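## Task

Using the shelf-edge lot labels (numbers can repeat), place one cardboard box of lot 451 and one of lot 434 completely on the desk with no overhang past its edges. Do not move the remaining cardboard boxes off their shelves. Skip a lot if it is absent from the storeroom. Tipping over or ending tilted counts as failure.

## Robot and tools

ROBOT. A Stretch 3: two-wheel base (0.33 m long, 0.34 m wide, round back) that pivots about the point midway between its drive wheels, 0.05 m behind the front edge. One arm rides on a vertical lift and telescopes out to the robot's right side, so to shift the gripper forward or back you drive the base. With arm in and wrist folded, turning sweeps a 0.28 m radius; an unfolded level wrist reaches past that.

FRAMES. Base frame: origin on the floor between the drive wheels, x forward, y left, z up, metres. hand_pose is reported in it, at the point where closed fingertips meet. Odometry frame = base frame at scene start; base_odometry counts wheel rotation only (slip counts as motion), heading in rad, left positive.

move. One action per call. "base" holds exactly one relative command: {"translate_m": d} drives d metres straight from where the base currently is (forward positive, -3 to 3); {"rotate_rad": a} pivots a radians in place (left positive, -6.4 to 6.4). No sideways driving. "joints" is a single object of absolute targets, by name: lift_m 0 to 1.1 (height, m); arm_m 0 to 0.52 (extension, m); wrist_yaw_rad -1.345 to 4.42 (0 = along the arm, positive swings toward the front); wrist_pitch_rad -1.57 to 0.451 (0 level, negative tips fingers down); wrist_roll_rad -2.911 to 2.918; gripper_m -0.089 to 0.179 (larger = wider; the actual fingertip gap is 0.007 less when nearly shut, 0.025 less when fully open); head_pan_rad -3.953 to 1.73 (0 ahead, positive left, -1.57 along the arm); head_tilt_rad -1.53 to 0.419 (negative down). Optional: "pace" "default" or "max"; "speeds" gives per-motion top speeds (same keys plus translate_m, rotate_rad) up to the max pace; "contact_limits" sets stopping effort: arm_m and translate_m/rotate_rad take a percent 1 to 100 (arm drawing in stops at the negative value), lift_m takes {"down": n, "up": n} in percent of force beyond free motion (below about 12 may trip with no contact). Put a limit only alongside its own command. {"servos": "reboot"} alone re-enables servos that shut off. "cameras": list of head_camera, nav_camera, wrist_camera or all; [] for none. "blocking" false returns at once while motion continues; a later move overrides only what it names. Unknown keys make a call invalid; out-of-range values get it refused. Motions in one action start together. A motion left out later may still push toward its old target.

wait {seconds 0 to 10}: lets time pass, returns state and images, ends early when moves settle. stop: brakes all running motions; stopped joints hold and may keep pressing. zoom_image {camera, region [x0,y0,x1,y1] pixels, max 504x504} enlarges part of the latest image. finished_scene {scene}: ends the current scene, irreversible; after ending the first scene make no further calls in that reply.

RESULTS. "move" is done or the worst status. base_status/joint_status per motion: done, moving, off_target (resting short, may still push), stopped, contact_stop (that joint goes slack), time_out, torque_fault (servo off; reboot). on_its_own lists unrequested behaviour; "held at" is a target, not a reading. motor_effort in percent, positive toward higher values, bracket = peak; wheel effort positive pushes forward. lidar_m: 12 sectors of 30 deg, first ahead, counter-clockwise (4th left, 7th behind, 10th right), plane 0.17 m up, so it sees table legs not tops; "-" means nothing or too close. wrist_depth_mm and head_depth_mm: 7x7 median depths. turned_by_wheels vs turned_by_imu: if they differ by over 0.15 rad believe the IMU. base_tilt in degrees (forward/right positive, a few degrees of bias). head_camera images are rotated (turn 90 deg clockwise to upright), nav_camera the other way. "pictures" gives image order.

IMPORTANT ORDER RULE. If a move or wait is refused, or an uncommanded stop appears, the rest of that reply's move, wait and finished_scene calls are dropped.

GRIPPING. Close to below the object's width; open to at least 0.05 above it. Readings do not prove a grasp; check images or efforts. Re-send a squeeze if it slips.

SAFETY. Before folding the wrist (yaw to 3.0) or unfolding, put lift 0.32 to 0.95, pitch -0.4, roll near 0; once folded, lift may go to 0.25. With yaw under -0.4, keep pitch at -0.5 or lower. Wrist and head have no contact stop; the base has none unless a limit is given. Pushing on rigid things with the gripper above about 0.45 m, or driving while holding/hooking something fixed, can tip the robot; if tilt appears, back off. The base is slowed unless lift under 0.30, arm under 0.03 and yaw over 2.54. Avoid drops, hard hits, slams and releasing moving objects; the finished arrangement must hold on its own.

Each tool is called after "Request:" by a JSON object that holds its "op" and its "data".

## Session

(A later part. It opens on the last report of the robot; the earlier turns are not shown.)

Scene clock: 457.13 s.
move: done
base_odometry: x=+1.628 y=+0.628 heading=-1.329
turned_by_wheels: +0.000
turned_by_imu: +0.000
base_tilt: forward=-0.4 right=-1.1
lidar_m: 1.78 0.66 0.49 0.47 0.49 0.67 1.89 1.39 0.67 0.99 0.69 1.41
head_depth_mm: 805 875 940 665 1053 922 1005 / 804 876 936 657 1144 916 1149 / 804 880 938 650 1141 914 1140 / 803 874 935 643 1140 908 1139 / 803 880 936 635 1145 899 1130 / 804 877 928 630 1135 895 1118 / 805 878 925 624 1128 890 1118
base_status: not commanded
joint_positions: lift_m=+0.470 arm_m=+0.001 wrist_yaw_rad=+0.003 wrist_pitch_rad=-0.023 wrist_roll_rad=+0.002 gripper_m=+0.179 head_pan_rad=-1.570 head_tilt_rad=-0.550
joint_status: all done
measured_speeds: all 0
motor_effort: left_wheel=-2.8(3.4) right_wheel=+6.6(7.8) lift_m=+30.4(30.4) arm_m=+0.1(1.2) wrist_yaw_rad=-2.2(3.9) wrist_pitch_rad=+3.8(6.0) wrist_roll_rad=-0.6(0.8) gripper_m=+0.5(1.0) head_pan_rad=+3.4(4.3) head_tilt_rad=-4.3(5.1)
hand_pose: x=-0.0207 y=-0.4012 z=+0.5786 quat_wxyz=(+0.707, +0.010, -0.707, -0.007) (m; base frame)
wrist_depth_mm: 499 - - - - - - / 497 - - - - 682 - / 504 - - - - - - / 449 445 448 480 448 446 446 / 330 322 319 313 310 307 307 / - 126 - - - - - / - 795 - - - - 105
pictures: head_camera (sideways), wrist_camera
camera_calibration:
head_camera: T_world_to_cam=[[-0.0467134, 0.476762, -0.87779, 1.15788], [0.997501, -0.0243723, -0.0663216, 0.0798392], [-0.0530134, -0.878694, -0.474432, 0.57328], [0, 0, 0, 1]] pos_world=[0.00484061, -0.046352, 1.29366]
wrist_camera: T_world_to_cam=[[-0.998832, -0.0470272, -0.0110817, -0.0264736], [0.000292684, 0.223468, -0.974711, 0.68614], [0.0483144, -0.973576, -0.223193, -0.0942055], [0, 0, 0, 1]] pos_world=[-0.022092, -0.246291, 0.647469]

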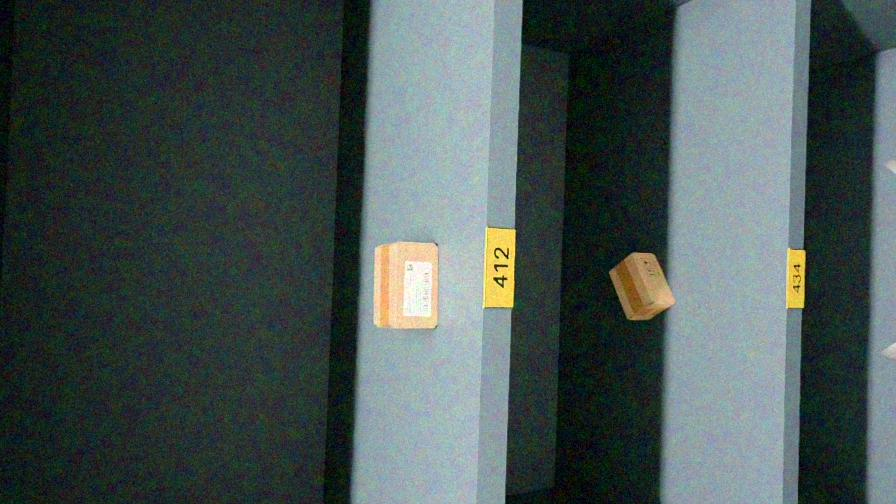

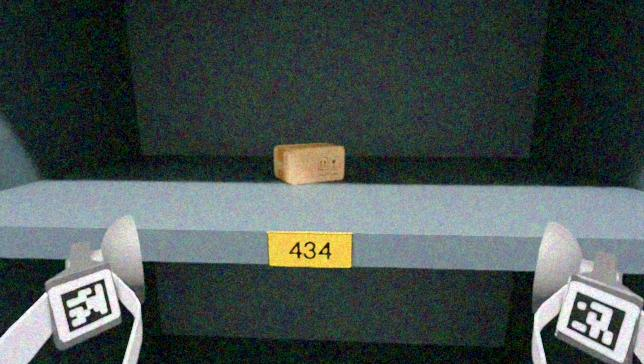

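Request:
{"op": "move", "data": {"base": {"translate_m": -0.066}, "joints": {"wrist_yaw_rad": 0.47, "lift_m": 0.473, "arm_m": 0.20}, "pace": "max", "cameras": ["wrist_camera"]}}

Scene clock: 486.03 s.
move: done
base_odometry: x=+1.612 y=+0.692 heading=-1.329
turned_by_wheels: +0.000
turned_by_imu: +0.000
base_tilt: forward=-0.3 right=-1.2
lidar_m: 1.78 0.67 0.49 0.47 0.49 0.67 1.90 1.39 0.64 0.99 0.72 0.77
head_depth_mm: 803 873 919 664 928 867 877 / 806 877 934 657 1143 921 1119 / 805 876 941 650 1147 915 813 / 803 878 936 643 1147 907 803 / 807 876 937 635 1142 900 801 / 803 879 924 630 1133 897 1126 / 805 876 925 625 1128 891 1118
base_status: done
joint_positions: lift_m=+0.473 arm_m=+0.200 wrist_yaw_rad=+0.467 wrist_pitch_rad=-0.022 wrist_roll_rad=+0.002 gripper_m=+0.179 head_pan_rad=-1.570 head_tilt_rad=-0.550
joint_status: all done
measured_speeds: all 0
motor_effort: left_wheel=-3.7(12.1) right_wheel=-7.6(10.8) lift_m=+26.6(32.2) arm_m=+12.8(14.9) wrist_yaw_rad=+2.1(7.2) wrist_pitch_rad=+3.6(3.8) wrist_roll_rad=-0.5(1.0) gripper_m=+0.8(1.2) head_pan_rad=+2.8(3.9) head_tilt_rad=-4.8(5.4)
hand_pose: x=+0.0937 y=-0.5732 z=+0.5820 quat_wxyz=(+0.689, +0.172, -0.686, +0.156) (m; base frame)
wrist_depth_mm: 387 465 - - - - - / 386 470 - - - - - / 395 471 - - - - - / 405 459 464 460 299 339 411 / 315 314 314 313 301 302 313 / 118 202 225 226 225 225 226 / 401 197 177 175 175 169 107
pictures: wrist_camera
camera_calibration:
wrist_camera: T_world_to_cam=[[-0.872056, -0.489283, -0.0110011, -0.185679], [-0.0991312, 0.198606, -0.975053, 0.723188], [0.479262, -0.84921, -0.221699, -0.236521], [0, 0, 0, 1]] pos_world=[0.0231231, -0.435336, 0.650667]

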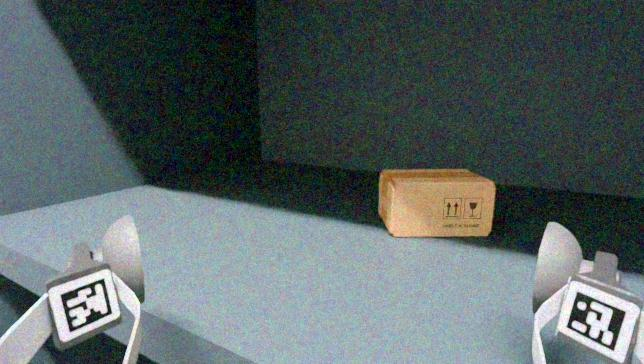

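Request:
{"op": "move", "data": {"joints": {"arm_m": 0.392}, "cameras": ["wrist_camera"]}}

Request:
{"op": "move", "data": {"joints": {"gripper_m": 0.05}, "cameras": ["wrist_camera"]}}

Request:
{"op": "move", "data": {"joints": {"lift_m": 0.53}, "cameras": ["wrist_camera"]}}

Request:
{"op": "move", "data": {"joints": {"arm_m": 0.0}, "cameras": ["wrist_camera","nav_camera"]}}

Scene clock: 504.80 s.
move: done
base_odometry: x=+1.612 y=+0.692 heading=-1.329
turned_by_wheels: +0.000
turned_by_imu: +0.000
base_tilt: forward=-0.4 right=-1.2
lidar_m: 1.79 0.66 0.49 0.47 0.49 0.67 1.90 1.39 0.64 0.99 0.73 0.77
head_depth_mm: 806 873 919 662 924 868 879 / 804 877 939 657 1146 916 1120 / 806 876 938 651 1146 890 627 / 804 873 934 644 1143 779 1133 / 804 877 938 636 1142 877 1125 / 805 877 927 631 1140 894 1118 / 802 876 925 624 1128 889 1120
base_status: not commanded
joint_positions: lift_m=+0.473 arm_m=+0.392 wrist_yaw_rad=+0.467 wrist_pitch_rad=-0.022 wrist_roll_rad=+0.002 gripper_m=+0.179 head_pan_rad=-1.570 head_tilt_rad=-0.550
joint_status: all done
measured_speeds: all 0
motor_effort: left_wheel=-3.7(4.1) right_wheel=-8.2(9.0) lift_m=+28.1(31.1) arm_m=+13.2(14.9) wrist_yaw_rad=+1.6(3.3) wrist_pitch_rad=+3.6(3.7) wrist_roll_rad=-0.8(0.9) gripper_m=+1.1(1.1) head_pan_rad=+2.6(3.5) head_tilt_rad=-3.8(4.8)
hand_pose: x=+0.0937 y=-0.7652 z=+0.5820 quat_wxyz=(+0.689, +0.172, -0.686, +0.156) (m; base frame)
wrist_depth_mm: 387 462 - - - - - / 384 473 - - - - - / 396 475 - - - - - / 402 457 457 409 - - - / 315 313 339 177 312 289 288 / - 202 143 135 135 224 224 / 161 175 161 138 139 167 107
pictures: wrist_camera
camera_calibration:
wrist_camera: T_world_to_cam=[[-0.872056, -0.489283, -0.0110011, -0.279622], [-0.0991312, 0.198606, -0.975053, 0.76132], [0.479262, -0.84921, -0.221699, -0.399569], [0, 0, 0, 1]] pos_world=[0.0231231, -0.627336, 0.650667]

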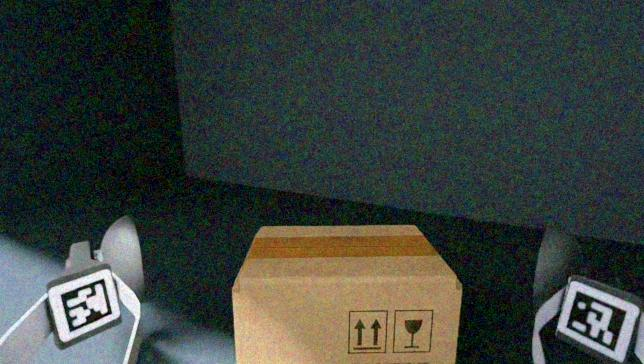

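Scene clock: 506.63 s.
move: done
base_odometry: x=+1.612 y=+0.692 heading=-1.329
turned_by_wheels: +0.000
turned_by_imu: +0.000
base_tilt: forward=-0.3 right=-1.2
lidar_m: 1.79 0.66 0.49 0.47 0.49 0.67 1.89 1.39 0.64 0.99 0.73 0.77
head_depth_mm: 806 876 918 664 929 867 878 / 803 876 940 657 1140 917 1117 / 803 877 938 651 1148 889 628 / 806 877 938 644 1136 772 1133 / 803 879 935 635 1150 869 1135 / 805 876 925 630 1136 892 1128 / 805 875 924 625 1129 892 1121
base_status: not commanded
joint_positions: lift_m=+0.473 arm_m=+0.392 wrist_yaw_rad=+0.469 wrist_pitch_rad=-0.022 wrist_roll_rad=+0.002 gripper_m=+0.051 head_pan_rad=-1.570 head_tilt_rad=-0.550
joint_status: all done
measured_speeds: all 0
motor_effort: left_wheel=-3.9(4.0) right_wheel=-8.1(8.8) lift_m=+26.0(28.5) arm_m=+13.1(14.0) wrist_yaw_rad=+1.2(3.0) wrist_pitch_rad=+3.5(3.7) wrist_roll_rad=-0.7(0.9) gripper_m=-15.4(87.0) head_pan_rad=+2.5(3.0) head_tilt_rad=-3.8(4.7)
hand_pose: x=+0.0940 y=-0.7651 z=+0.5820 quat_wxyz=(+0.689, +0.172, -0.686, +0.156) (m; base frame)
wrist_depth_mm: 387 462 - - - - - / 387 469 - - - - - / 396 479 - - - - - / 402 457 457 408 - - - / 316 313 159 178 165 289 288 / 226 225 135 138 136 212 224 / 183 161 141 141 143 161 175
pictures: wrist_camera
camera_calibration:
wrist_camera: T_world_to_cam=[[-0.871419, -0.490417, -0.0109173, -0.280268], [-0.0994586, 0.198433, -0.975055, 0.761211], [0.48035, -0.848596, -0.221695, -0.399175], [0, 0, 0, 1]] pos_world=[0.0232215, -0.627236, 0.650667]

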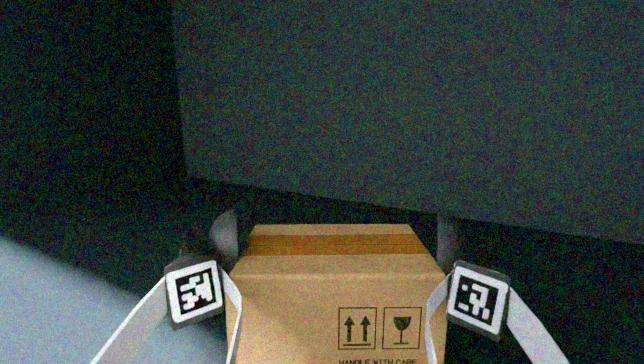

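Scene clock: 508.00 s.
move: done
base_odometry: x=+1.612 y=+0.692 heading=-1.329
turned_by_wheels: +0.000
turned_by_imu: +0.000
base_tilt: forward=-0.5 right=-1.2
lidar_m: 1.78 0.67 0.49 0.47 0.49 0.67 1.89 1.38 0.64 0.99 0.73 0.77
head_depth_mm: 803 875 920 665 929 865 879 / 802 877 939 656 1139 917 1085 / 803 873 939 651 1140 707 586 / 804 878 936 643 1142 717 1132 / 803 874 937 635 1140 874 1129 / 804 877 923 631 1142 898 1121 / 806 876 925 624 1128 891 1119
base_status: not commanded
joint_positions: lift_m=+0.530 arm_m=+0.392 wrist_yaw_rad=+0.469 wrist_pitch_rad=-0.026 wrist_roll_rad=+0.002 gripper_m=+0.051 head_pan_rad=-1.570 head_tilt_rad=-0.550
joint_status: all done
measured_speeds: all 0
motor_effort: left_wheel=-3.7(4.0) right_wheel=-7.5(8.6) lift_m=+30.0(33.8) arm_m=+13.1(13.8) wrist_yaw_rad=+0.7(2.7) wrist_pitch_rad=+4.3(4.3) wrist_roll_rad=-0.5(0.8) gripper_m=-15.6(16.2) head_pan_rad=+2.7(3.0) head_tilt_rad=-3.9(4.4)
hand_pose: x=+0.0940 y=-0.7650 z=+0.6381 quat_wxyz=(+0.690, +0.173, -0.686, +0.155) (m; base frame)
wrist_depth_mm: 385 461 - - - - - / 386 468 - - - - - / 398 475 - - - - - / 402 470 - - - - - / 398 463 156 169 155 - - / 333 333 136 138 136 298 297 / 271 239 140 140 141 238 258
pictures: wrist_camera
camera_calibration:
wrist_camera: T_world_to_cam=[[-0.871416, -0.490419, -0.011106, -0.279529], [-0.101019, 0.201561, -0.974253, 0.817885], [0.48003, -0.847858, -0.225185, -0.383907], [0, 0, 0, 1]] pos_world=[0.0233229, -0.627439, 0.707272]

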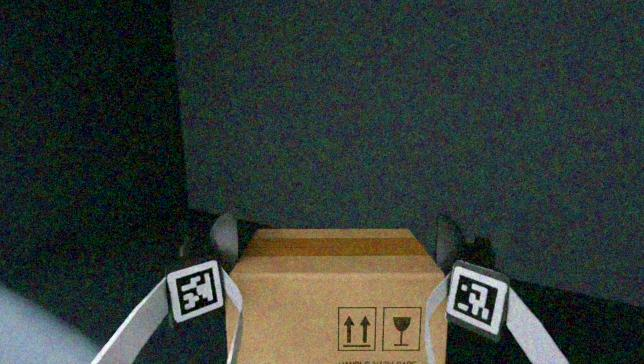

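Scene clock: 512.07 s.
move: done
base_odometry: x=+1.612 y=+0.692 heading=-1.329
turned_by_wheels: +0.000
turned_by_imu: +0.000
base_tilt: forward=-0.4 right=-1.3
lidar_m: 1.79 0.67 0.49 0.47 0.49 0.67 1.90 1.39 0.64 0.99 0.73 0.77
head_depth_mm: 804 876 920 665 930 866 879 / 804 877 937 657 1141 917 1114 / 803 878 938 650 1148 909 1140 / 803 878 935 644 1141 907 1135 / 805 876 937 637 1141 900 804 / 804 877 928 630 1136 896 800 / 805 874 927 626 1134 894 1122
base_status: not commanded
joint_positions: lift_m=+0.530 arm_m=+0.001 wrist_yaw_rad=+0.469 wrist_pitch_rad=-0.026 wrist_roll_rad=+0.002 gripper_m=+0.051 head_pan_rad=-1.570 head_tilt_rad=-0.550
joint_status: all done
measured_speeds: all 0
motor_effort: left_wheel=-3.9(4.2) right_wheel=-7.7(8.6) lift_m=+25.3(30.6) arm_m=-11.9(14.9) wrist_yaw_rad=+1.0(2.1) wrist_pitch_rad=+4.2(4.4) wrist_roll_rad=-0.7(0.8) gripper_m=-15.3(16.2) head_pan_rad=+1.9(3.0) head_tilt_rad=-3.3(4.1)
hand_pose: x=+0.0940 y=-0.3736 z=+0.6381 quat_wxyz=(+0.690, +0.173, -0.686, +0.155) (m; base frame)
wrist_depth_mm: - 483 - - - - - / - 496 - - - - - / - 501 - - - - - / 852 523 - - - - - / - 568 156 184 156 463 463 / - 589 136 138 136 315 334 / - - 140 140 140 125 274
pictures: nav_camera (sideways), wrist_camera
camera_calibration:
nav_camera: T_world_to_cam=[[0.0174799, -0.500017, 0.865839, -1.08367], [-0.999788, -0.0181772, 0.00968685, 0.043709], [0.0108949, -0.865825, -0.500229, 0.604202], [0, 0, 0, 1]] pos_world=[0.0560594, -0.0179261, 1.2401]
wrist_camera: T_world_to_cam=[[-0.871422, -0.490408, -0.0111539, -0.0874933], [-0.101023, 0.201668, -0.97423, 0.738983], [0.48002, -0.847838, -0.22528, -0.0518988], [0, 0, 0, 1]] pos_world=[0.0233229, -0.235939, 0.707272]

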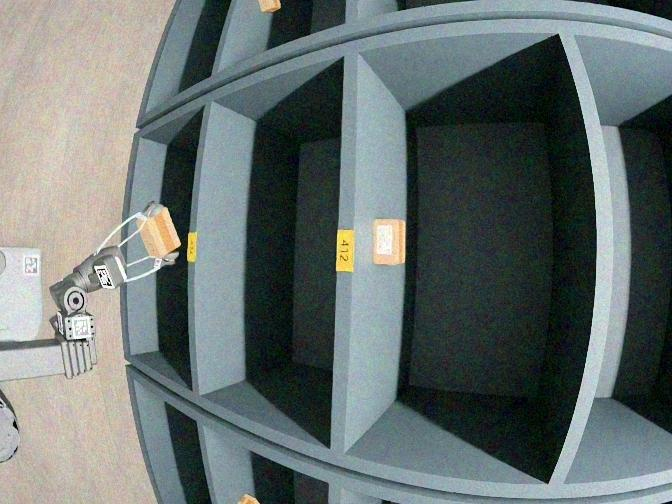

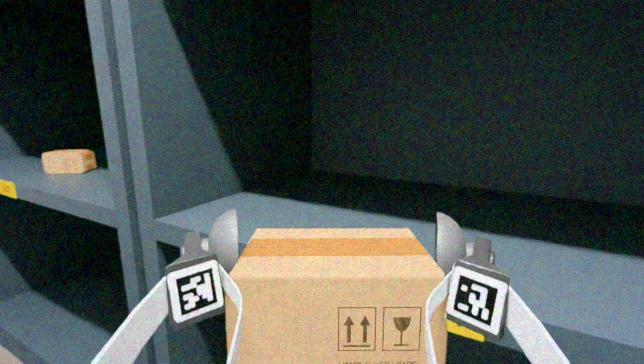

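Request:
{"op": "move", "data": {"base": {"translate_m": -1.3}, "pace": "max", "cameras": []}}

Request:
{"op": "move", "data": {"base": {"translate_m": -0.50}, "pace": "max", "cameras": ["nav_camera"]}}

Request:
{"op": "move", "data": {"base": {"rotate_rad": -1.571}, "pace": "max", "cameras": ["wrist_camera"]}}

Scene clock: 550.13 s.
move: done
base_odometry: x=+1.301 y=+1.955 heading=-1.329
turned_by_wheels: +0.000
turned_by_imu: -0.001
base_tilt: forward=-0.2 right=-1.3
lidar_m: 1.82 0.68 0.50 0.48 0.50 0.68 1.04 1.08 1.49 0.53 1.02 0.99
head_depth_mm: 2644 2842 2901 2622 1986 1569 1278 / 2719 2956 3239 2743 1964 1549 1267 / 2683 3011 3257 2718 1945 1536 1270 / 423 463 511 569 655 903 1181 / 799 868 929 637 1136 904 803 / 798 866 928 631 1132 895 802 / 795 869 915 623 1133 891 1118
base_status: done
joint_positions: lift_m=+0.530 arm_m=+0.001 wrist_yaw_rad=+0.469 wrist_pitch_rad=-0.026 wrist_roll_rad=+0.002 gripper_m=+0.051 head_pan_rad=-1.570 head_tilt_rad=-0.550
joint_status: not commanded
measured_speeds: all 0
motor_effort: left_wheel=-2.8(12.6) right_wheel=-7.8(13.1) lift_m=+29.5(32.3) arm_m=+12.3(13.2) wrist_yaw_rad=+1.3(2.3) wrist_pitch_rad=+4.3(4.4) wrist_roll_rad=-0.7(1.0) gripper_m=-15.8(16.3) head_pan_rad=+0.3(2.2) head_tilt_rad=-1.1(3.4)
hand_pose: x=+0.0940 y=-0.3736 z=+0.6381 quat_wxyz=(+0.690, +0.173, -0.686, +0.155) (m; base frame)
wrist_depth_mm: - - - - - - 223 / - - - - - - 232 / - - - - - - 239 / 707 - 552 - - - 248 / - - 156 168 155 257 - / - - 136 138 136 264 - / - - 140 140 141 125 -
pictures: none
No camera images: "cameras" was empty.

Scene clock: 556.10 s.
move: done
base_odometry: x=+1.181 y=+2.440 heading=-1.329
turned_by_wheels: +0.000
turned_by_imu: +0.000
base_tilt: forward=-0.3 right=-1.1
lidar_m: 1.83 0.68 0.50 0.48 0.50 0.57 0.55 0.57 0.79 2.19 0.71 1.39
head_depth_mm: 1613 1569 1534 1500 1479 1423 1263 / 2435 2336 2247 2174 1900 1547 1276 / 2687 2910 3152 2738 1970 1530 1268 / 2693 2957 3239 2668 1944 1524 1259 / 2725 2950 3269 2649 1936 1532 1256 / 2697 2937 3223 2606 1932 1504 1253 / 2723 2918 3202 2603 1909 1463 1246
base_status: done
joint_positions: lift_m=+0.530 arm_m=+0.001 wrist_yaw_rad=+0.469 wrist_pitch_rad=-0.026 wrist_roll_rad=+0.002 gripper_m=+0.051 head_pan_rad=-1.570 head_tilt_rad=-0.550
joint_status: not commanded
measured_speeds: all 0
motor_effort: left_wheel=-8.3(12.2) right_wheel=-2.4(13.6) lift_m=+28.8(30.3) arm_m=+11.7(13.0) wrist_yaw_rad=-0.3(2.1) wrist_pitch_rad=+4.2(4.3) wrist_roll_rad=-0.7(1.0) gripper_m=-15.7(16.2) head_pan_rad=+0.2(1.0) head_tilt_rad=-1.4(2.2)
hand_pose: x=+0.0940 y=-0.3736 z=+0.6381 quat_wxyz=(+0.690, +0.173, -0.686, +0.155) (m; base frame)
wrist_depth_mm: - - - - - - - / - - - - - - - / - - - - - - - / - 507 - - - - - / - - 155 184 168 - - / - - 136 138 137 - - / - - 140 140 141 970 -
pictures: nav_camera (sideways)
camera_calibration:
nav_camera: T_world_to_cam=[[0.0174799, -0.500017, 0.865839, -1.08367], [-0.999788, -0.0181772, 0.00968685, 0.043709], [0.0108949, -0.865825, -0.500229, 0.604202], [0, 0, 0, 1]] pos_world=[0.0560594, -0.0179261, 1.2401]

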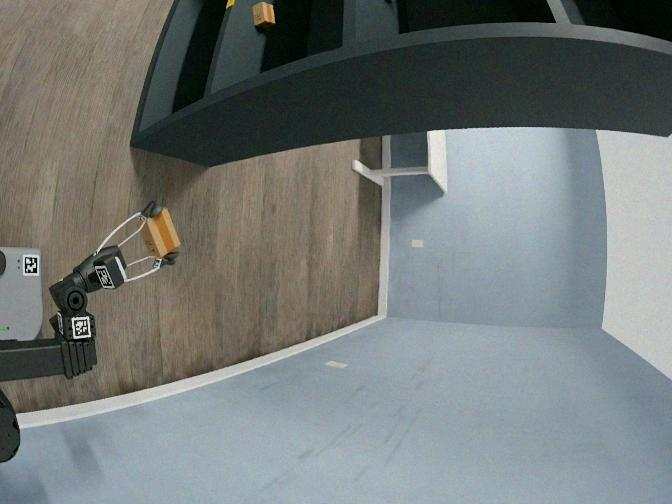

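Scene clock: 559.53 s.
move: done
base_odometry: x=+1.181 y=+2.440 heading=-2.900
turned_by_wheels: -1.571
turned_by_imu: -1.546
base_tilt: forward=-0.3 right=-1.2
lidar_m: 2.31 0.71 1.41 1.76 0.67 0.50 0.48 0.51 0.57 0.55 0.57 0.80
head_depth_mm: 430 468 515 572 644 732 854 / 430 469 516 574 642 736 858 / 430 469 516 574 646 738 861 / 431 470 517 574 647 741 861 / 432 470 517 577 648 741 823 / 432 471 518 576 650 744 823 / 433 472 519 579 649 742 868
base_status: done
joint_positions: lift_m=+0.530 arm_m=+0.001 wrist_yaw_rad=+0.469 wrist_pitch_rad=-0.026 wrist_roll_rad=+0.002 gripper_m=+0.051 head_pan_rad=-1.570 head_tilt_rad=-0.550
joint_status: not commanded
measured_speeds: all 0
motor_effort: left_wheel=+8.1(12.3) right_wheel=-9.4(13.6) lift_m=+28.1(29.5) arm_m=+3.8(12.4) wrist_yaw_rad=+2.2(2.4) wrist_pitch_rad=+4.3(4.4) wrist_roll_rad=-0.5(0.9) gripper_m=-15.7(16.1) head_pan_rad=-0.8(1.1) head_tilt_rad=-1.0(1.5)
hand_pose: x=+0.0940 y=-0.3736 z=+0.6381 quat_wxyz=(+0.690, +0.173, -0.686, +0.155) (m; base frame)
wrist_depth_mm: 589 479 403 341 299 263 239 / 601 504 415 352 308 270 243 / 616 528 429 366 314 275 248 / - 557 449 377 327 288 253 / - 596 158 185 169 287 262 / - - 136 138 137 285 269 / 975 598 140 140 141 289 271
pictures: wrist_camera
camera_calibration:
wrist_camera: T_world_to_cam=[[-0.871422, -0.490408, -0.0111539, -0.0875423], [-0.101023, 0.201668, -0.97423, 0.739003], [0.48002, -0.847838, -0.22528, -0.0519836], [0, 0, 0, 1]] pos_world=[0.0233229, -0.236039, 0.707272]

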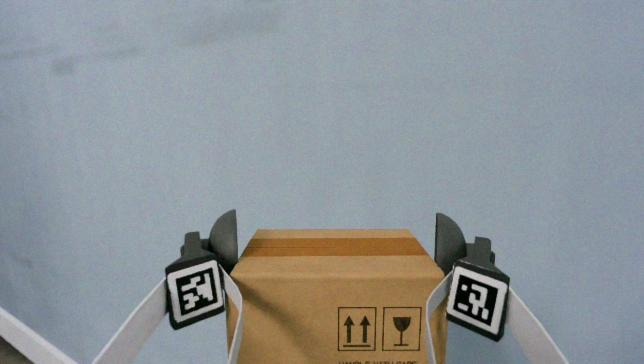

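Request:
{"op": "move", "data": {"base": {"translate_m": 1.28}, "pace": "max", "cameras": []}}

Request:
{"op": "move", "data": {"base": {"rotate_rad": 1.02}, "pace": "max", "cameras": []}}

Request:
{"op": "move", "data": {"base": {"translate_m": 1.33}, "joints": {"lift_m": 0.76}, "pace": "max", "cameras": []}}

Request:
{"op": "move", "data": {"base": {"rotate_rad": 0.551}, "joints": {"head_tilt_rad": -0.5}, "pace": "max", "cameras": ["wrist_camera","head_camera","nav_camera"]}}

Scene clock: 588.30 s.
move: done
base_odometry: x=-0.062 y=+2.133 heading=-2.899
turned_by_wheels: +0.000
turned_by_imu: +0.000
base_tilt: forward=-0.3 right=-1.1
lidar_m: 1.99 1.76 2.59 1.06 0.56 0.64 1.75 0.80 0.59 0.57 0.60 0.83
head_depth_mm: 451 491 539 599 674 769 894 / 452 492 542 600 675 772 895 / 452 492 543 601 677 774 903 / 452 493 543 603 679 775 903 / 454 494 543 604 683 779 861 / 453 494 545 605 681 779 863 / 454 496 546 605 683 779 901
base_status: done
joint_positions: lift_m=+0.530 arm_m=+0.001 wrist_yaw_rad=+0.469 wrist_pitch_rad=-0.026 wrist_roll_rad=+0.002 gripper_m=+0.051 head_pan_rad=-1.570 head_tilt_rad=-0.550
joint_status: not commanded
measured_speeds: all 0
motor_effort: left_wheel=+6.0(13.6) right_wheel=+1.9(10.3) lift_m=+25.5(28.4) arm_m=-8.8(13.4) wrist_yaw_rad=+0.6(2.8) wrist_pitch_rad=+4.3(4.4) wrist_roll_rad=-0.8(1.0) gripper_m=-15.5(16.3) head_pan_rad=-2.4(2.9) head_tilt_rad=+1.2(2.0)
hand_pose: x=+0.0940 y=-0.3736 z=+0.6381 quat_wxyz=(+0.690, +0.173, -0.686, +0.155) (m; base frame)
wrist_depth_mm: 611 518 432 368 322 287 255 / - 544 445 382 331 292 263 / - 572 467 393 340 298 268 / - 584 486 404 348 307 276 / - 609 158 185 169 310 279 / - - 136 137 136 310 289 / - - 140 140 141 314 294
pictures: none
No camera images: "cameras" was empty.

Scene clock: 590.87 s.
move: done
base_odometry: x=-0.062 y=+2.133 heading=-1.880
turned_by_wheels: +1.020
turned_by_imu: +1.003
base_tilt: forward=-0.3 right=-1.2
lidar_m: 2.58 1.21 0.53 0.62 1.76 0.83 0.60 0.57 0.60 0.80 1.99 1.75
head_depth_mm: 619 649 682 724 766 818 876 / 696 732 779 828 890 958 1033 / 790 844 907 968 1053 1147 1209 / 921 985 1070 1174 1288 1403 1266 / 1095 1200 1326 1474 1677 1531 1259 / 1355 1521 1723 1998 1914 1516 1251 / 1623 1772 1926 2104 1885 1503 1252
base_status: done
joint_positions: lift_m=+0.530 arm_m=+0.001 wrist_yaw_rad=+0.469 wrist_pitch_rad=-0.026 wrist_roll_rad=+0.002 gripper_m=+0.051 head_pan_rad=-1.570 head_tilt_rad=-0.550
joint_status: not commanded
measured_speeds: all 0
motor_effort: left_wheel=-7.9(13.5) right_wheel=+9.0(12.3) lift_m=+25.2(26.1) arm_m=-12.3(12.3) wrist_yaw_rad=-0.6(1.9) wrist_pitch_rad=+4.3(4.3) wrist_roll_rad=-0.7(0.9) gripper_m=-15.8(16.0) head_pan_rad=-2.1(2.7) head_tilt_rad=+1.8(2.1)
hand_pose: x=+0.0940 y=-0.3736 z=+0.6381 quat_wxyz=(+0.690, +0.173, -0.686, +0.155) (m; base frame)
wrist_depth_mm: - - - - - - 575 / - - - - - - 576 / - - - - - - 581 / - - - - - - 583 / - - 158 184 168 - 557 / - - 136 138 136 - 560 / - - 140 140 141 125 555
pictures: none
No camera images: "cameras" was empty.

Scene clock: 605.13 s.
move: done
base_odometry: x=-0.466 y=+0.866 heading=-1.880
turned_by_wheels: +0.000
turned_by_imu: +0.000
base_tilt: forward=-0.3 right=-1.3
lidar_m: 1.27 2.57 1.40 1.01 0.97 1.00 1.78 1.70 1.76 0.90 0.93 0.83
head_depth_mm: 1548 1735 1957 2125 1985 1562 1287 / 1433 1587 1789 2049 1975 1551 1278 / 1338 1488 1655 1857 1965 1544 1276 / 1258 1385 1540 1713 875 1534 1262 / 1193 1302 1425 1540 872 725 501 / 1139 1227 1340 1176 859 507 1191 / 1075 1163 1265 1169 853 675 1220
base_status: done
joint_positions: lift_m=+0.760 arm_m=+0.001 wrist_yaw_rad=+0.469 wrist_pitch_rad=-0.027 wrist_roll_rad=+0.002 gripper_m=+0.051 head_pan_rad=-1.570 head_tilt_rad=-0.550
joint_status: all done
measured_speeds: all 0
motor_effort: left_wheel=-0.7(9.0) right_wheel=+9.6(14.7) lift_m=+25.5(34.5) arm_m=-2.8(13.7) wrist_yaw_rad=+1.2(2.3) wrist_pitch_rad=+4.5(4.6) wrist_roll_rad=-0.7(1.0) gripper_m=-15.7(16.2) head_pan_rad=-2.9(3.8) head_tilt_rad=+3.2(3.6)
hand_pose: x=+0.0940 y=-0.3735 z=+0.8678 quat_wxyz=(+0.690, +0.174, -0.686, +0.155) (m; base frame)
wrist_depth_mm: - - - - - - - / - - - - - - - / - - - - - - - / - - - - - - - / - - 155 169 155 - - / - - 136 138 136 122 - / - - 140 140 141 125 -
pictures: none
No camera images: "cameras" was empty.

Scene clock: 606.97 s.
move: done
base_odometry: x=-0.466 y=+0.866 heading=-1.330
turned_by_wheels: +0.551
turned_by_imu: +0.541
base_tilt: forward=-0.4 right=-1.3
lidar_m: 2.57 1.36 1.00 0.97 1.00 1.77 1.70 1.77 0.90 1.31 0.83 1.28
head_depth_mm: 1089 1171 1283 1376 958 757 1325 / 1088 1179 1279 1356 950 752 1287 / 1085 1176 1276 1350 944 748 1280 / 1090 1183 1274 1329 933 744 1309 / 1093 1174 1274 1313 927 715 1230 / 1093 1173 1279 1297 921 709 468 / 1084 1174 1276 1289 912 731 1191
base_status: done
joint_positions: lift_m=+0.760 arm_m=+0.001 wrist_yaw_rad=+0.469 wrist_pitch_rad=-0.027 wrist_roll_rad=+0.002 gripper_m=+0.051 head_pan_rad=-1.570 head_tilt_rad=-0.499
joint_status: all done
measured_speeds: all 0
motor_effort: left_wheel=-8.2(12.7) right_wheel=+7.8(13.2) lift_m=+25.3(26.0) arm_m=-2.5(3.1) wrist_yaw_rad=+1.2(1.8) wrist_pitch_rad=+4.5(4.6) wrist_roll_rad=-0.5(0.8) gripper_m=-15.6(16.1) head_pan_rad=-2.8(3.6) head_tilt_rad=+3.5(4.9)
hand_pose: x=+0.0940 y=-0.3735 z=+0.8678 quat_wxyz=(+0.690, +0.174, -0.686, +0.155) (m; base frame)
wrist_depth_mm: - - - - - - - / - - - - - - - / - - - - - - - / - - - - - - - / - - 155 169 155 - - / - - 136 138 137 - - / - - 140 141 140 110 -
pictures: head_camera (sideways), nav_camera (sideways), wrist_camera
camera_calibration:
head_camera: T_world_to_cam=[[-0.0465513, 0.431841, -0.900748, 1.18785], [0.997503, -0.0278552, -0.0649061, 0.0779975], [-0.0531196, -0.90152, -0.429465, 0.514834], [0, 0, 0, 1]] pos_world=[0.0048408, -0.0466548, 1.29612]
nav_camera: T_world_to_cam=[[0.0173085, -0.455585, 0.890024, -1.11524], [-0.999793, -0.0174088, 0.010532, 0.0426076], [0.010696, -0.890022, -0.455792, 0.546339], [0, 0, 0, 1]] pos_world=[0.0560582, -0.0210911, 1.24116]
wrist_camera: T_world_to_cam=[[-0.871447, -0.490362, -0.0112011, -0.0849224], [-0.101572, 0.202755, -0.973947, 0.962985], [0.479858, -0.847605, -0.226498, 0.0010071], [0, 0, 0, 1]] pos_world=[0.0233234, -0.23604, 0.937173]

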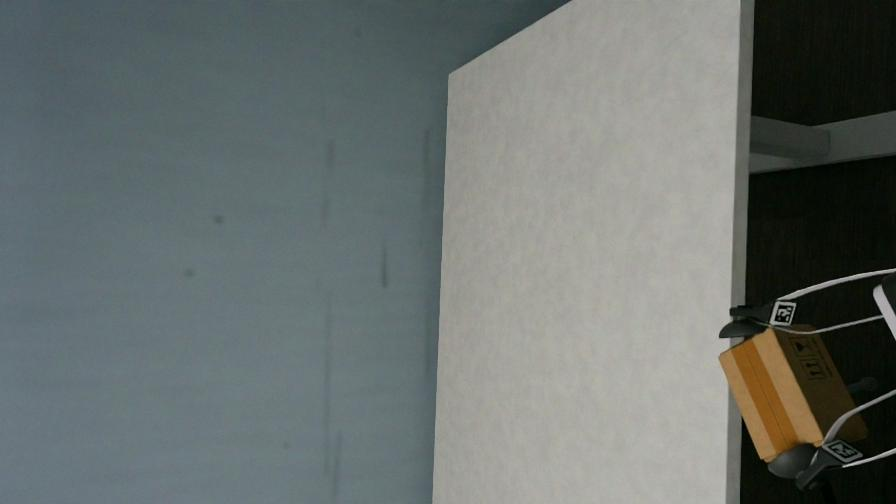

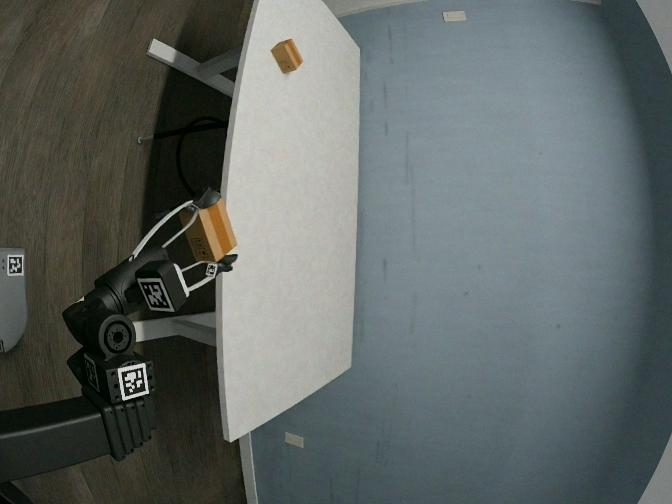

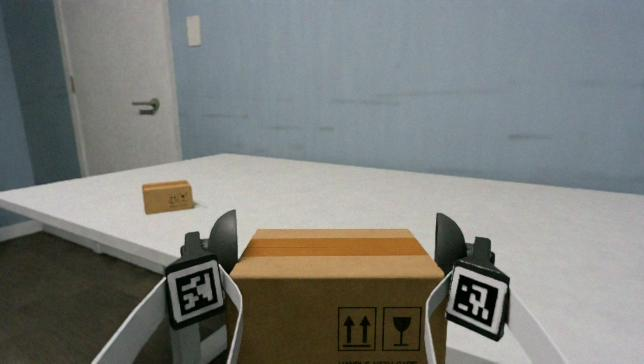

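Request:
{"op": "move", "data": {"joints": {"arm_m": 0.28, "lift_m": 0.685}, "cameras": []}}

Request:
{"op": "move", "data": {"joints": {"lift_m": 0.645}, "speeds": {"lift_m": 0.03}, "cameras": ["wrist_camera"]}}

Scene clock: 618.57 s.
move: done
base_odometry: x=-0.466 y=+0.866 heading=-1.330
turned_by_wheels: +0.000
turned_by_imu: +0.000
base_tilt: forward=-0.4 right=-1.1
lidar_m: 2.56 1.36 1.00 0.97 1.00 1.77 1.70 1.77 0.90 1.32 0.83 1.28
head_depth_mm: 1089 1175 1280 1381 955 757 1325 / 1090 1173 1276 1351 948 728 406 / 1086 1177 1283 1350 941 519 1247 / 1089 1178 1277 1337 934 532 1267 / 1092 1179 1283 1318 925 691 1298 / 1090 1176 1282 1309 919 733 1255 / 1088 1176 1278 1292 912 731 1259
base_status: not commanded
joint_positions: lift_m=+0.685 arm_m=+0.280 wrist_yaw_rad=+0.469 wrist_pitch_rad=-0.027 wrist_roll_rad=+0.002 gripper_m=+0.051 head_pan_rad=-1.570 head_tilt_rad=-0.499
joint_status: all done
measured_speeds: all 0
motor_effort: left_wheel=-8.5(8.6) right_wheel=+7.7(8.5) lift_m=+30.8(33.7) arm_m=+12.3(15.0) wrist_yaw_rad=+0.9(2.5) wrist_pitch_rad=+4.5(4.6) wrist_roll_rad=-0.7(0.8) gripper_m=-15.4(16.3) head_pan_rad=-2.3(3.0) head_tilt_rad=+1.2(2.7)
hand_pose: x=+0.0940 y=-0.6530 z=+0.7927 quat_wxyz=(+0.690, +0.174, -0.686, +0.155) (m; base frame)
wrist_depth_mm: - - - - - - - / - - - - - - - / - - - - - - - / - - - - - - - / - - 155 169 155 - - / - - 136 138 136 - - / - - 140 140 140 110 -
pictures: none
No camera images: "cameras" was empty.

Scene clock: 620.33 s.
move: done
base_odometry: x=-0.466 y=+0.866 heading=-1.330
turned_by_wheels: +0.000
turned_by_imu: +0.000
base_tilt: forward=-0.4 right=-1.2
lidar_m: 2.57 1.37 1.00 0.97 1.00 1.76 1.71 1.77 0.90 1.32 0.83 1.28
head_depth_mm: 1082 1175 1277 1395 957 758 1326 / 1091 1180 1283 1349 947 751 465 / 1089 1179 1281 1351 942 551 539 / 1086 1179 1276 1333 932 600 1206 / 1087 1177 1278 1318 924 692 1294 / 1087 1173 1279 1300 918 727 1258 / 1089 1178 1277 1292 914 733 1254
base_status: not commanded
joint_positions: lift_m=+0.645 arm_m=+0.280 wrist_yaw_rad=+0.469 wrist_pitch_rad=+0.032 wrist_roll_rad=+0.002 gripper_m=+0.051 head_pan_rad=-1.570 head_tilt_rad=-0.499
joint_status: all done
measured_speeds: all 0
motor_effort: left_wheel=-7.7(8.6) right_wheel=+8.3(8.3) lift_m=+19.5(30.0) arm_m=+8.8(13.5) wrist_yaw_rad=+0.5(2.3) wrist_pitch_rad=-6.4(6.7) wrist_roll_rad=-0.5(0.8) gripper_m=-15.8(16.0) head_pan_rad=-2.0(3.0) head_tilt_rad=+0.1(1.7)
hand_pose: x=+0.0946 y=-0.6542 z=+0.7679 quat_wxyz=(+0.685, +0.153, -0.691, +0.175) (m; base frame)
wrist_depth_mm: - - - - - - - / - - - - - - - / - - - - - - - / - - - - - - - / - - 153 166 153 - - / - - 136 138 137 - - / - - 140 140 141 110 -
pictures: wrist_camera
camera_calibration:
wrist_camera: T_world_to_cam=[[-0.871169, -0.490908, -0.00862102, -0.225501], [-0.075363, 0.151049, -0.985649, 0.895423], [0.485166, -0.858017, -0.168586, -0.311582], [0, 0, 0, 1]] pos_world=[0.022201, -0.513295, 0.828101]

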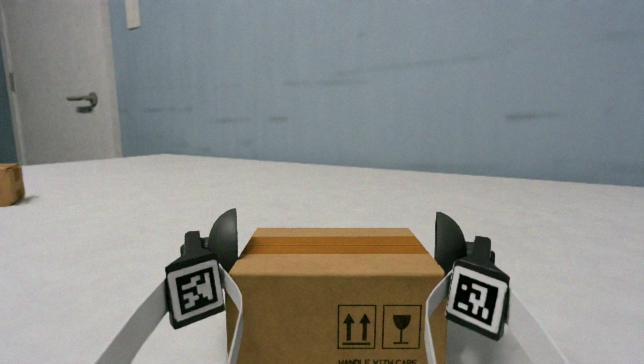

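Request:
{"op": "move", "data": {"joints": {"gripper_m": 0.179}, "cameras": ["wrist_camera"]}}

Request:
{"op": "move", "data": {"joints": {"arm_m": 0.0}, "cameras": ["wrist_camera","nav_camera"]}}

Scene clock: 627.90 s.
move: done
base_odometry: x=-0.466 y=+0.866 heading=-1.330
turned_by_wheels: +0.000
turned_by_imu: +0.000
base_tilt: forward=-0.2 right=-1.0
lidar_m: 2.57 1.36 1.00 0.97 1.00 1.77 1.70 1.77 0.90 1.32 0.83 1.28
head_depth_mm: 1087 1177 1285 1377 957 759 1329 / 1087 1175 1283 1350 949 754 465 / 1090 1178 1277 1352 941 550 537 / 1084 1177 1282 1331 932 602 1212 / 1089 1175 1282 1318 928 690 1297 / 1087 1173 1270 1309 919 712 1257 / 1089 1176 1278 1287 916 733 1256
base_status: not commanded
joint_positions: lift_m=+0.645 arm_m=+0.280 wrist_yaw_rad=+0.469 wrist_pitch_rad=-0.015 wrist_roll_rad=+0.002 gripper_m=+0.179 head_pan_rad=-1.570 head_tilt_rad=-0.499
joint_status: all done
measured_speeds: all 0
motor_effort: left_wheel=-7.8(8.4) right_wheel=+7.3(8.4) lift_m=+31.0(31.5) arm_m=-1.8(2.6) wrist_yaw_rad=-0.4(2.2) wrist_pitch_rad=+2.2(6.4) wrist_roll_rad=-0.7(0.8) gripper_m=+0.6(84.9) head_pan_rad=-1.8(2.4) head_tilt_rad=-1.7(2.1)
hand_pose: x=+0.0941 y=-0.6533 z=+0.7559 quat_wxyz=(+0.689, +0.170, -0.687, +0.159) (m; base frame)
wrist_depth_mm: - - - - - - - / - - - - - - - / - - - - - - - / - - - - - - - / - 142 142 142 142 - - / - 126 138 137 138 - - / - - 142 142 143 - 105
pictures: wrist_camera
camera_calibration:
wrist_camera: T_world_to_cam=[[-0.871371, -0.490509, -0.0106648, -0.223701], [-0.0962539, 0.192226, -0.976619, 0.905335], [0.48109, -0.849971, -0.214713, -0.272097], [0, 0, 0, 1]] pos_world=[0.0231187, -0.51503, 0.823359]

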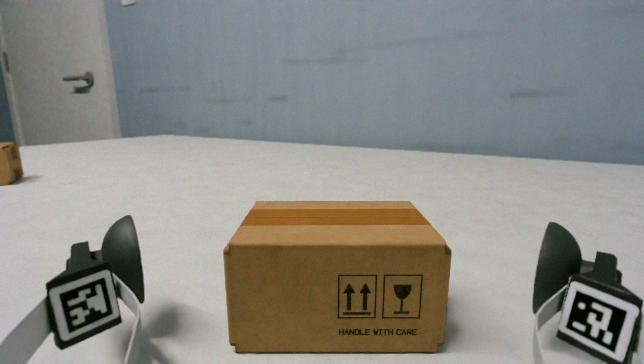

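Scene clock: 631.17 s.
move: done
base_odometry: x=-0.466 y=+0.866 heading=-1.330
turned_by_wheels: +0.000
turned_by_imu: +0.000
base_tilt: forward=-0.3 right=-1.2
lidar_m: 2.55 1.37 1.00 0.97 1.00 1.77 1.71 1.77 0.90 1.32 0.83 1.28
head_depth_mm: 1093 1180 1283 1389 955 757 1325 / 1087 1171 1290 1347 947 752 1280 / 1092 1177 1280 1355 939 749 1279 / 1086 1181 1274 1334 933 743 1271 / 1094 1180 1279 1321 926 736 1290 / 1088 1175 1275 1308 918 734 1267 / 1091 1173 1277 1291 910 731 1257
base_status: not commanded
joint_positions: lift_m=+0.645 arm_m=+0.001 wrist_yaw_rad=+0.469 wrist_pitch_rad=-0.016 wrist_roll_rad=+0.002 gripper_m=+0.179 head_pan_rad=-1.570 head_tilt_rad=-0.499
joint_status: all done
measured_speeds: all 0
motor_effort: left_wheel=-7.9(8.3) right_wheel=+7.3(8.2) lift_m=+26.2(31.2) arm_m=-12.1(15.2) wrist_yaw_rad=+1.1(2.1) wrist_pitch_rad=+2.3(2.5) wrist_roll_rad=-0.6(0.8) gripper_m=+0.5(1.1) head_pan_rad=-1.2(2.1) head_tilt_rad=-2.9(3.6)
hand_pose: x=+0.0941 y=-0.3738 z=+0.7557 quat_wxyz=(+0.689, +0.170, -0.687, +0.158) (m; base frame)
wrist_depth_mm: - - - - - - - / - - - - - - - / - - - - - - - / - - - - 376 376 - / - - - - - - - / 118 - - - - - - / - - - - - - 105
pictures: nav_camera (sideways), wrist_camera
camera_calibration:
nav_camera: T_world_to_cam=[[0.0173085, -0.455585, 0.890024, -1.11524], [-0.999793, -0.0174088, 0.010532, 0.0426076], [0.010696, -0.890022, -0.455792, 0.546339], [0, 0, 0, 1]] pos_world=[0.0560582, -0.0210911, 1.24116]
wrist_camera: T_world_to_cam=[[-0.871393, -0.490469, -0.0106518, -0.0866547], [-0.0966464, 0.192913, -0.976445, 0.851558], [0.480971, -0.849838, -0.215505, -0.0339509], [0, 0, 0, 1]] pos_world=[0.0231191, -0.235631, 0.82326]

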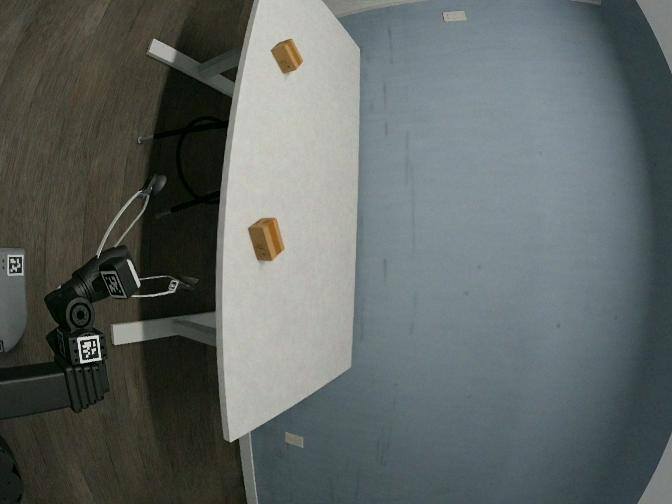

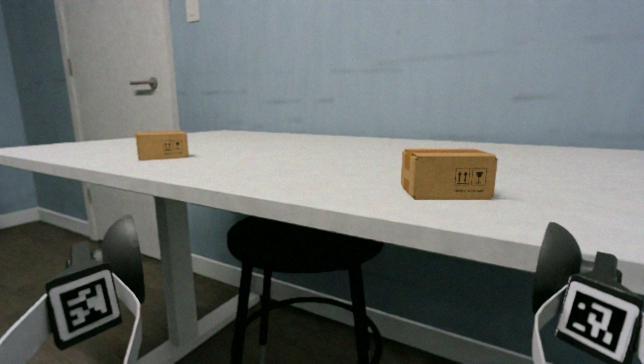

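Both boxes are on the desk.

Request:
{"op": "finished_scene", "data": {"scene": 2}}

The scene is finished: the task was done.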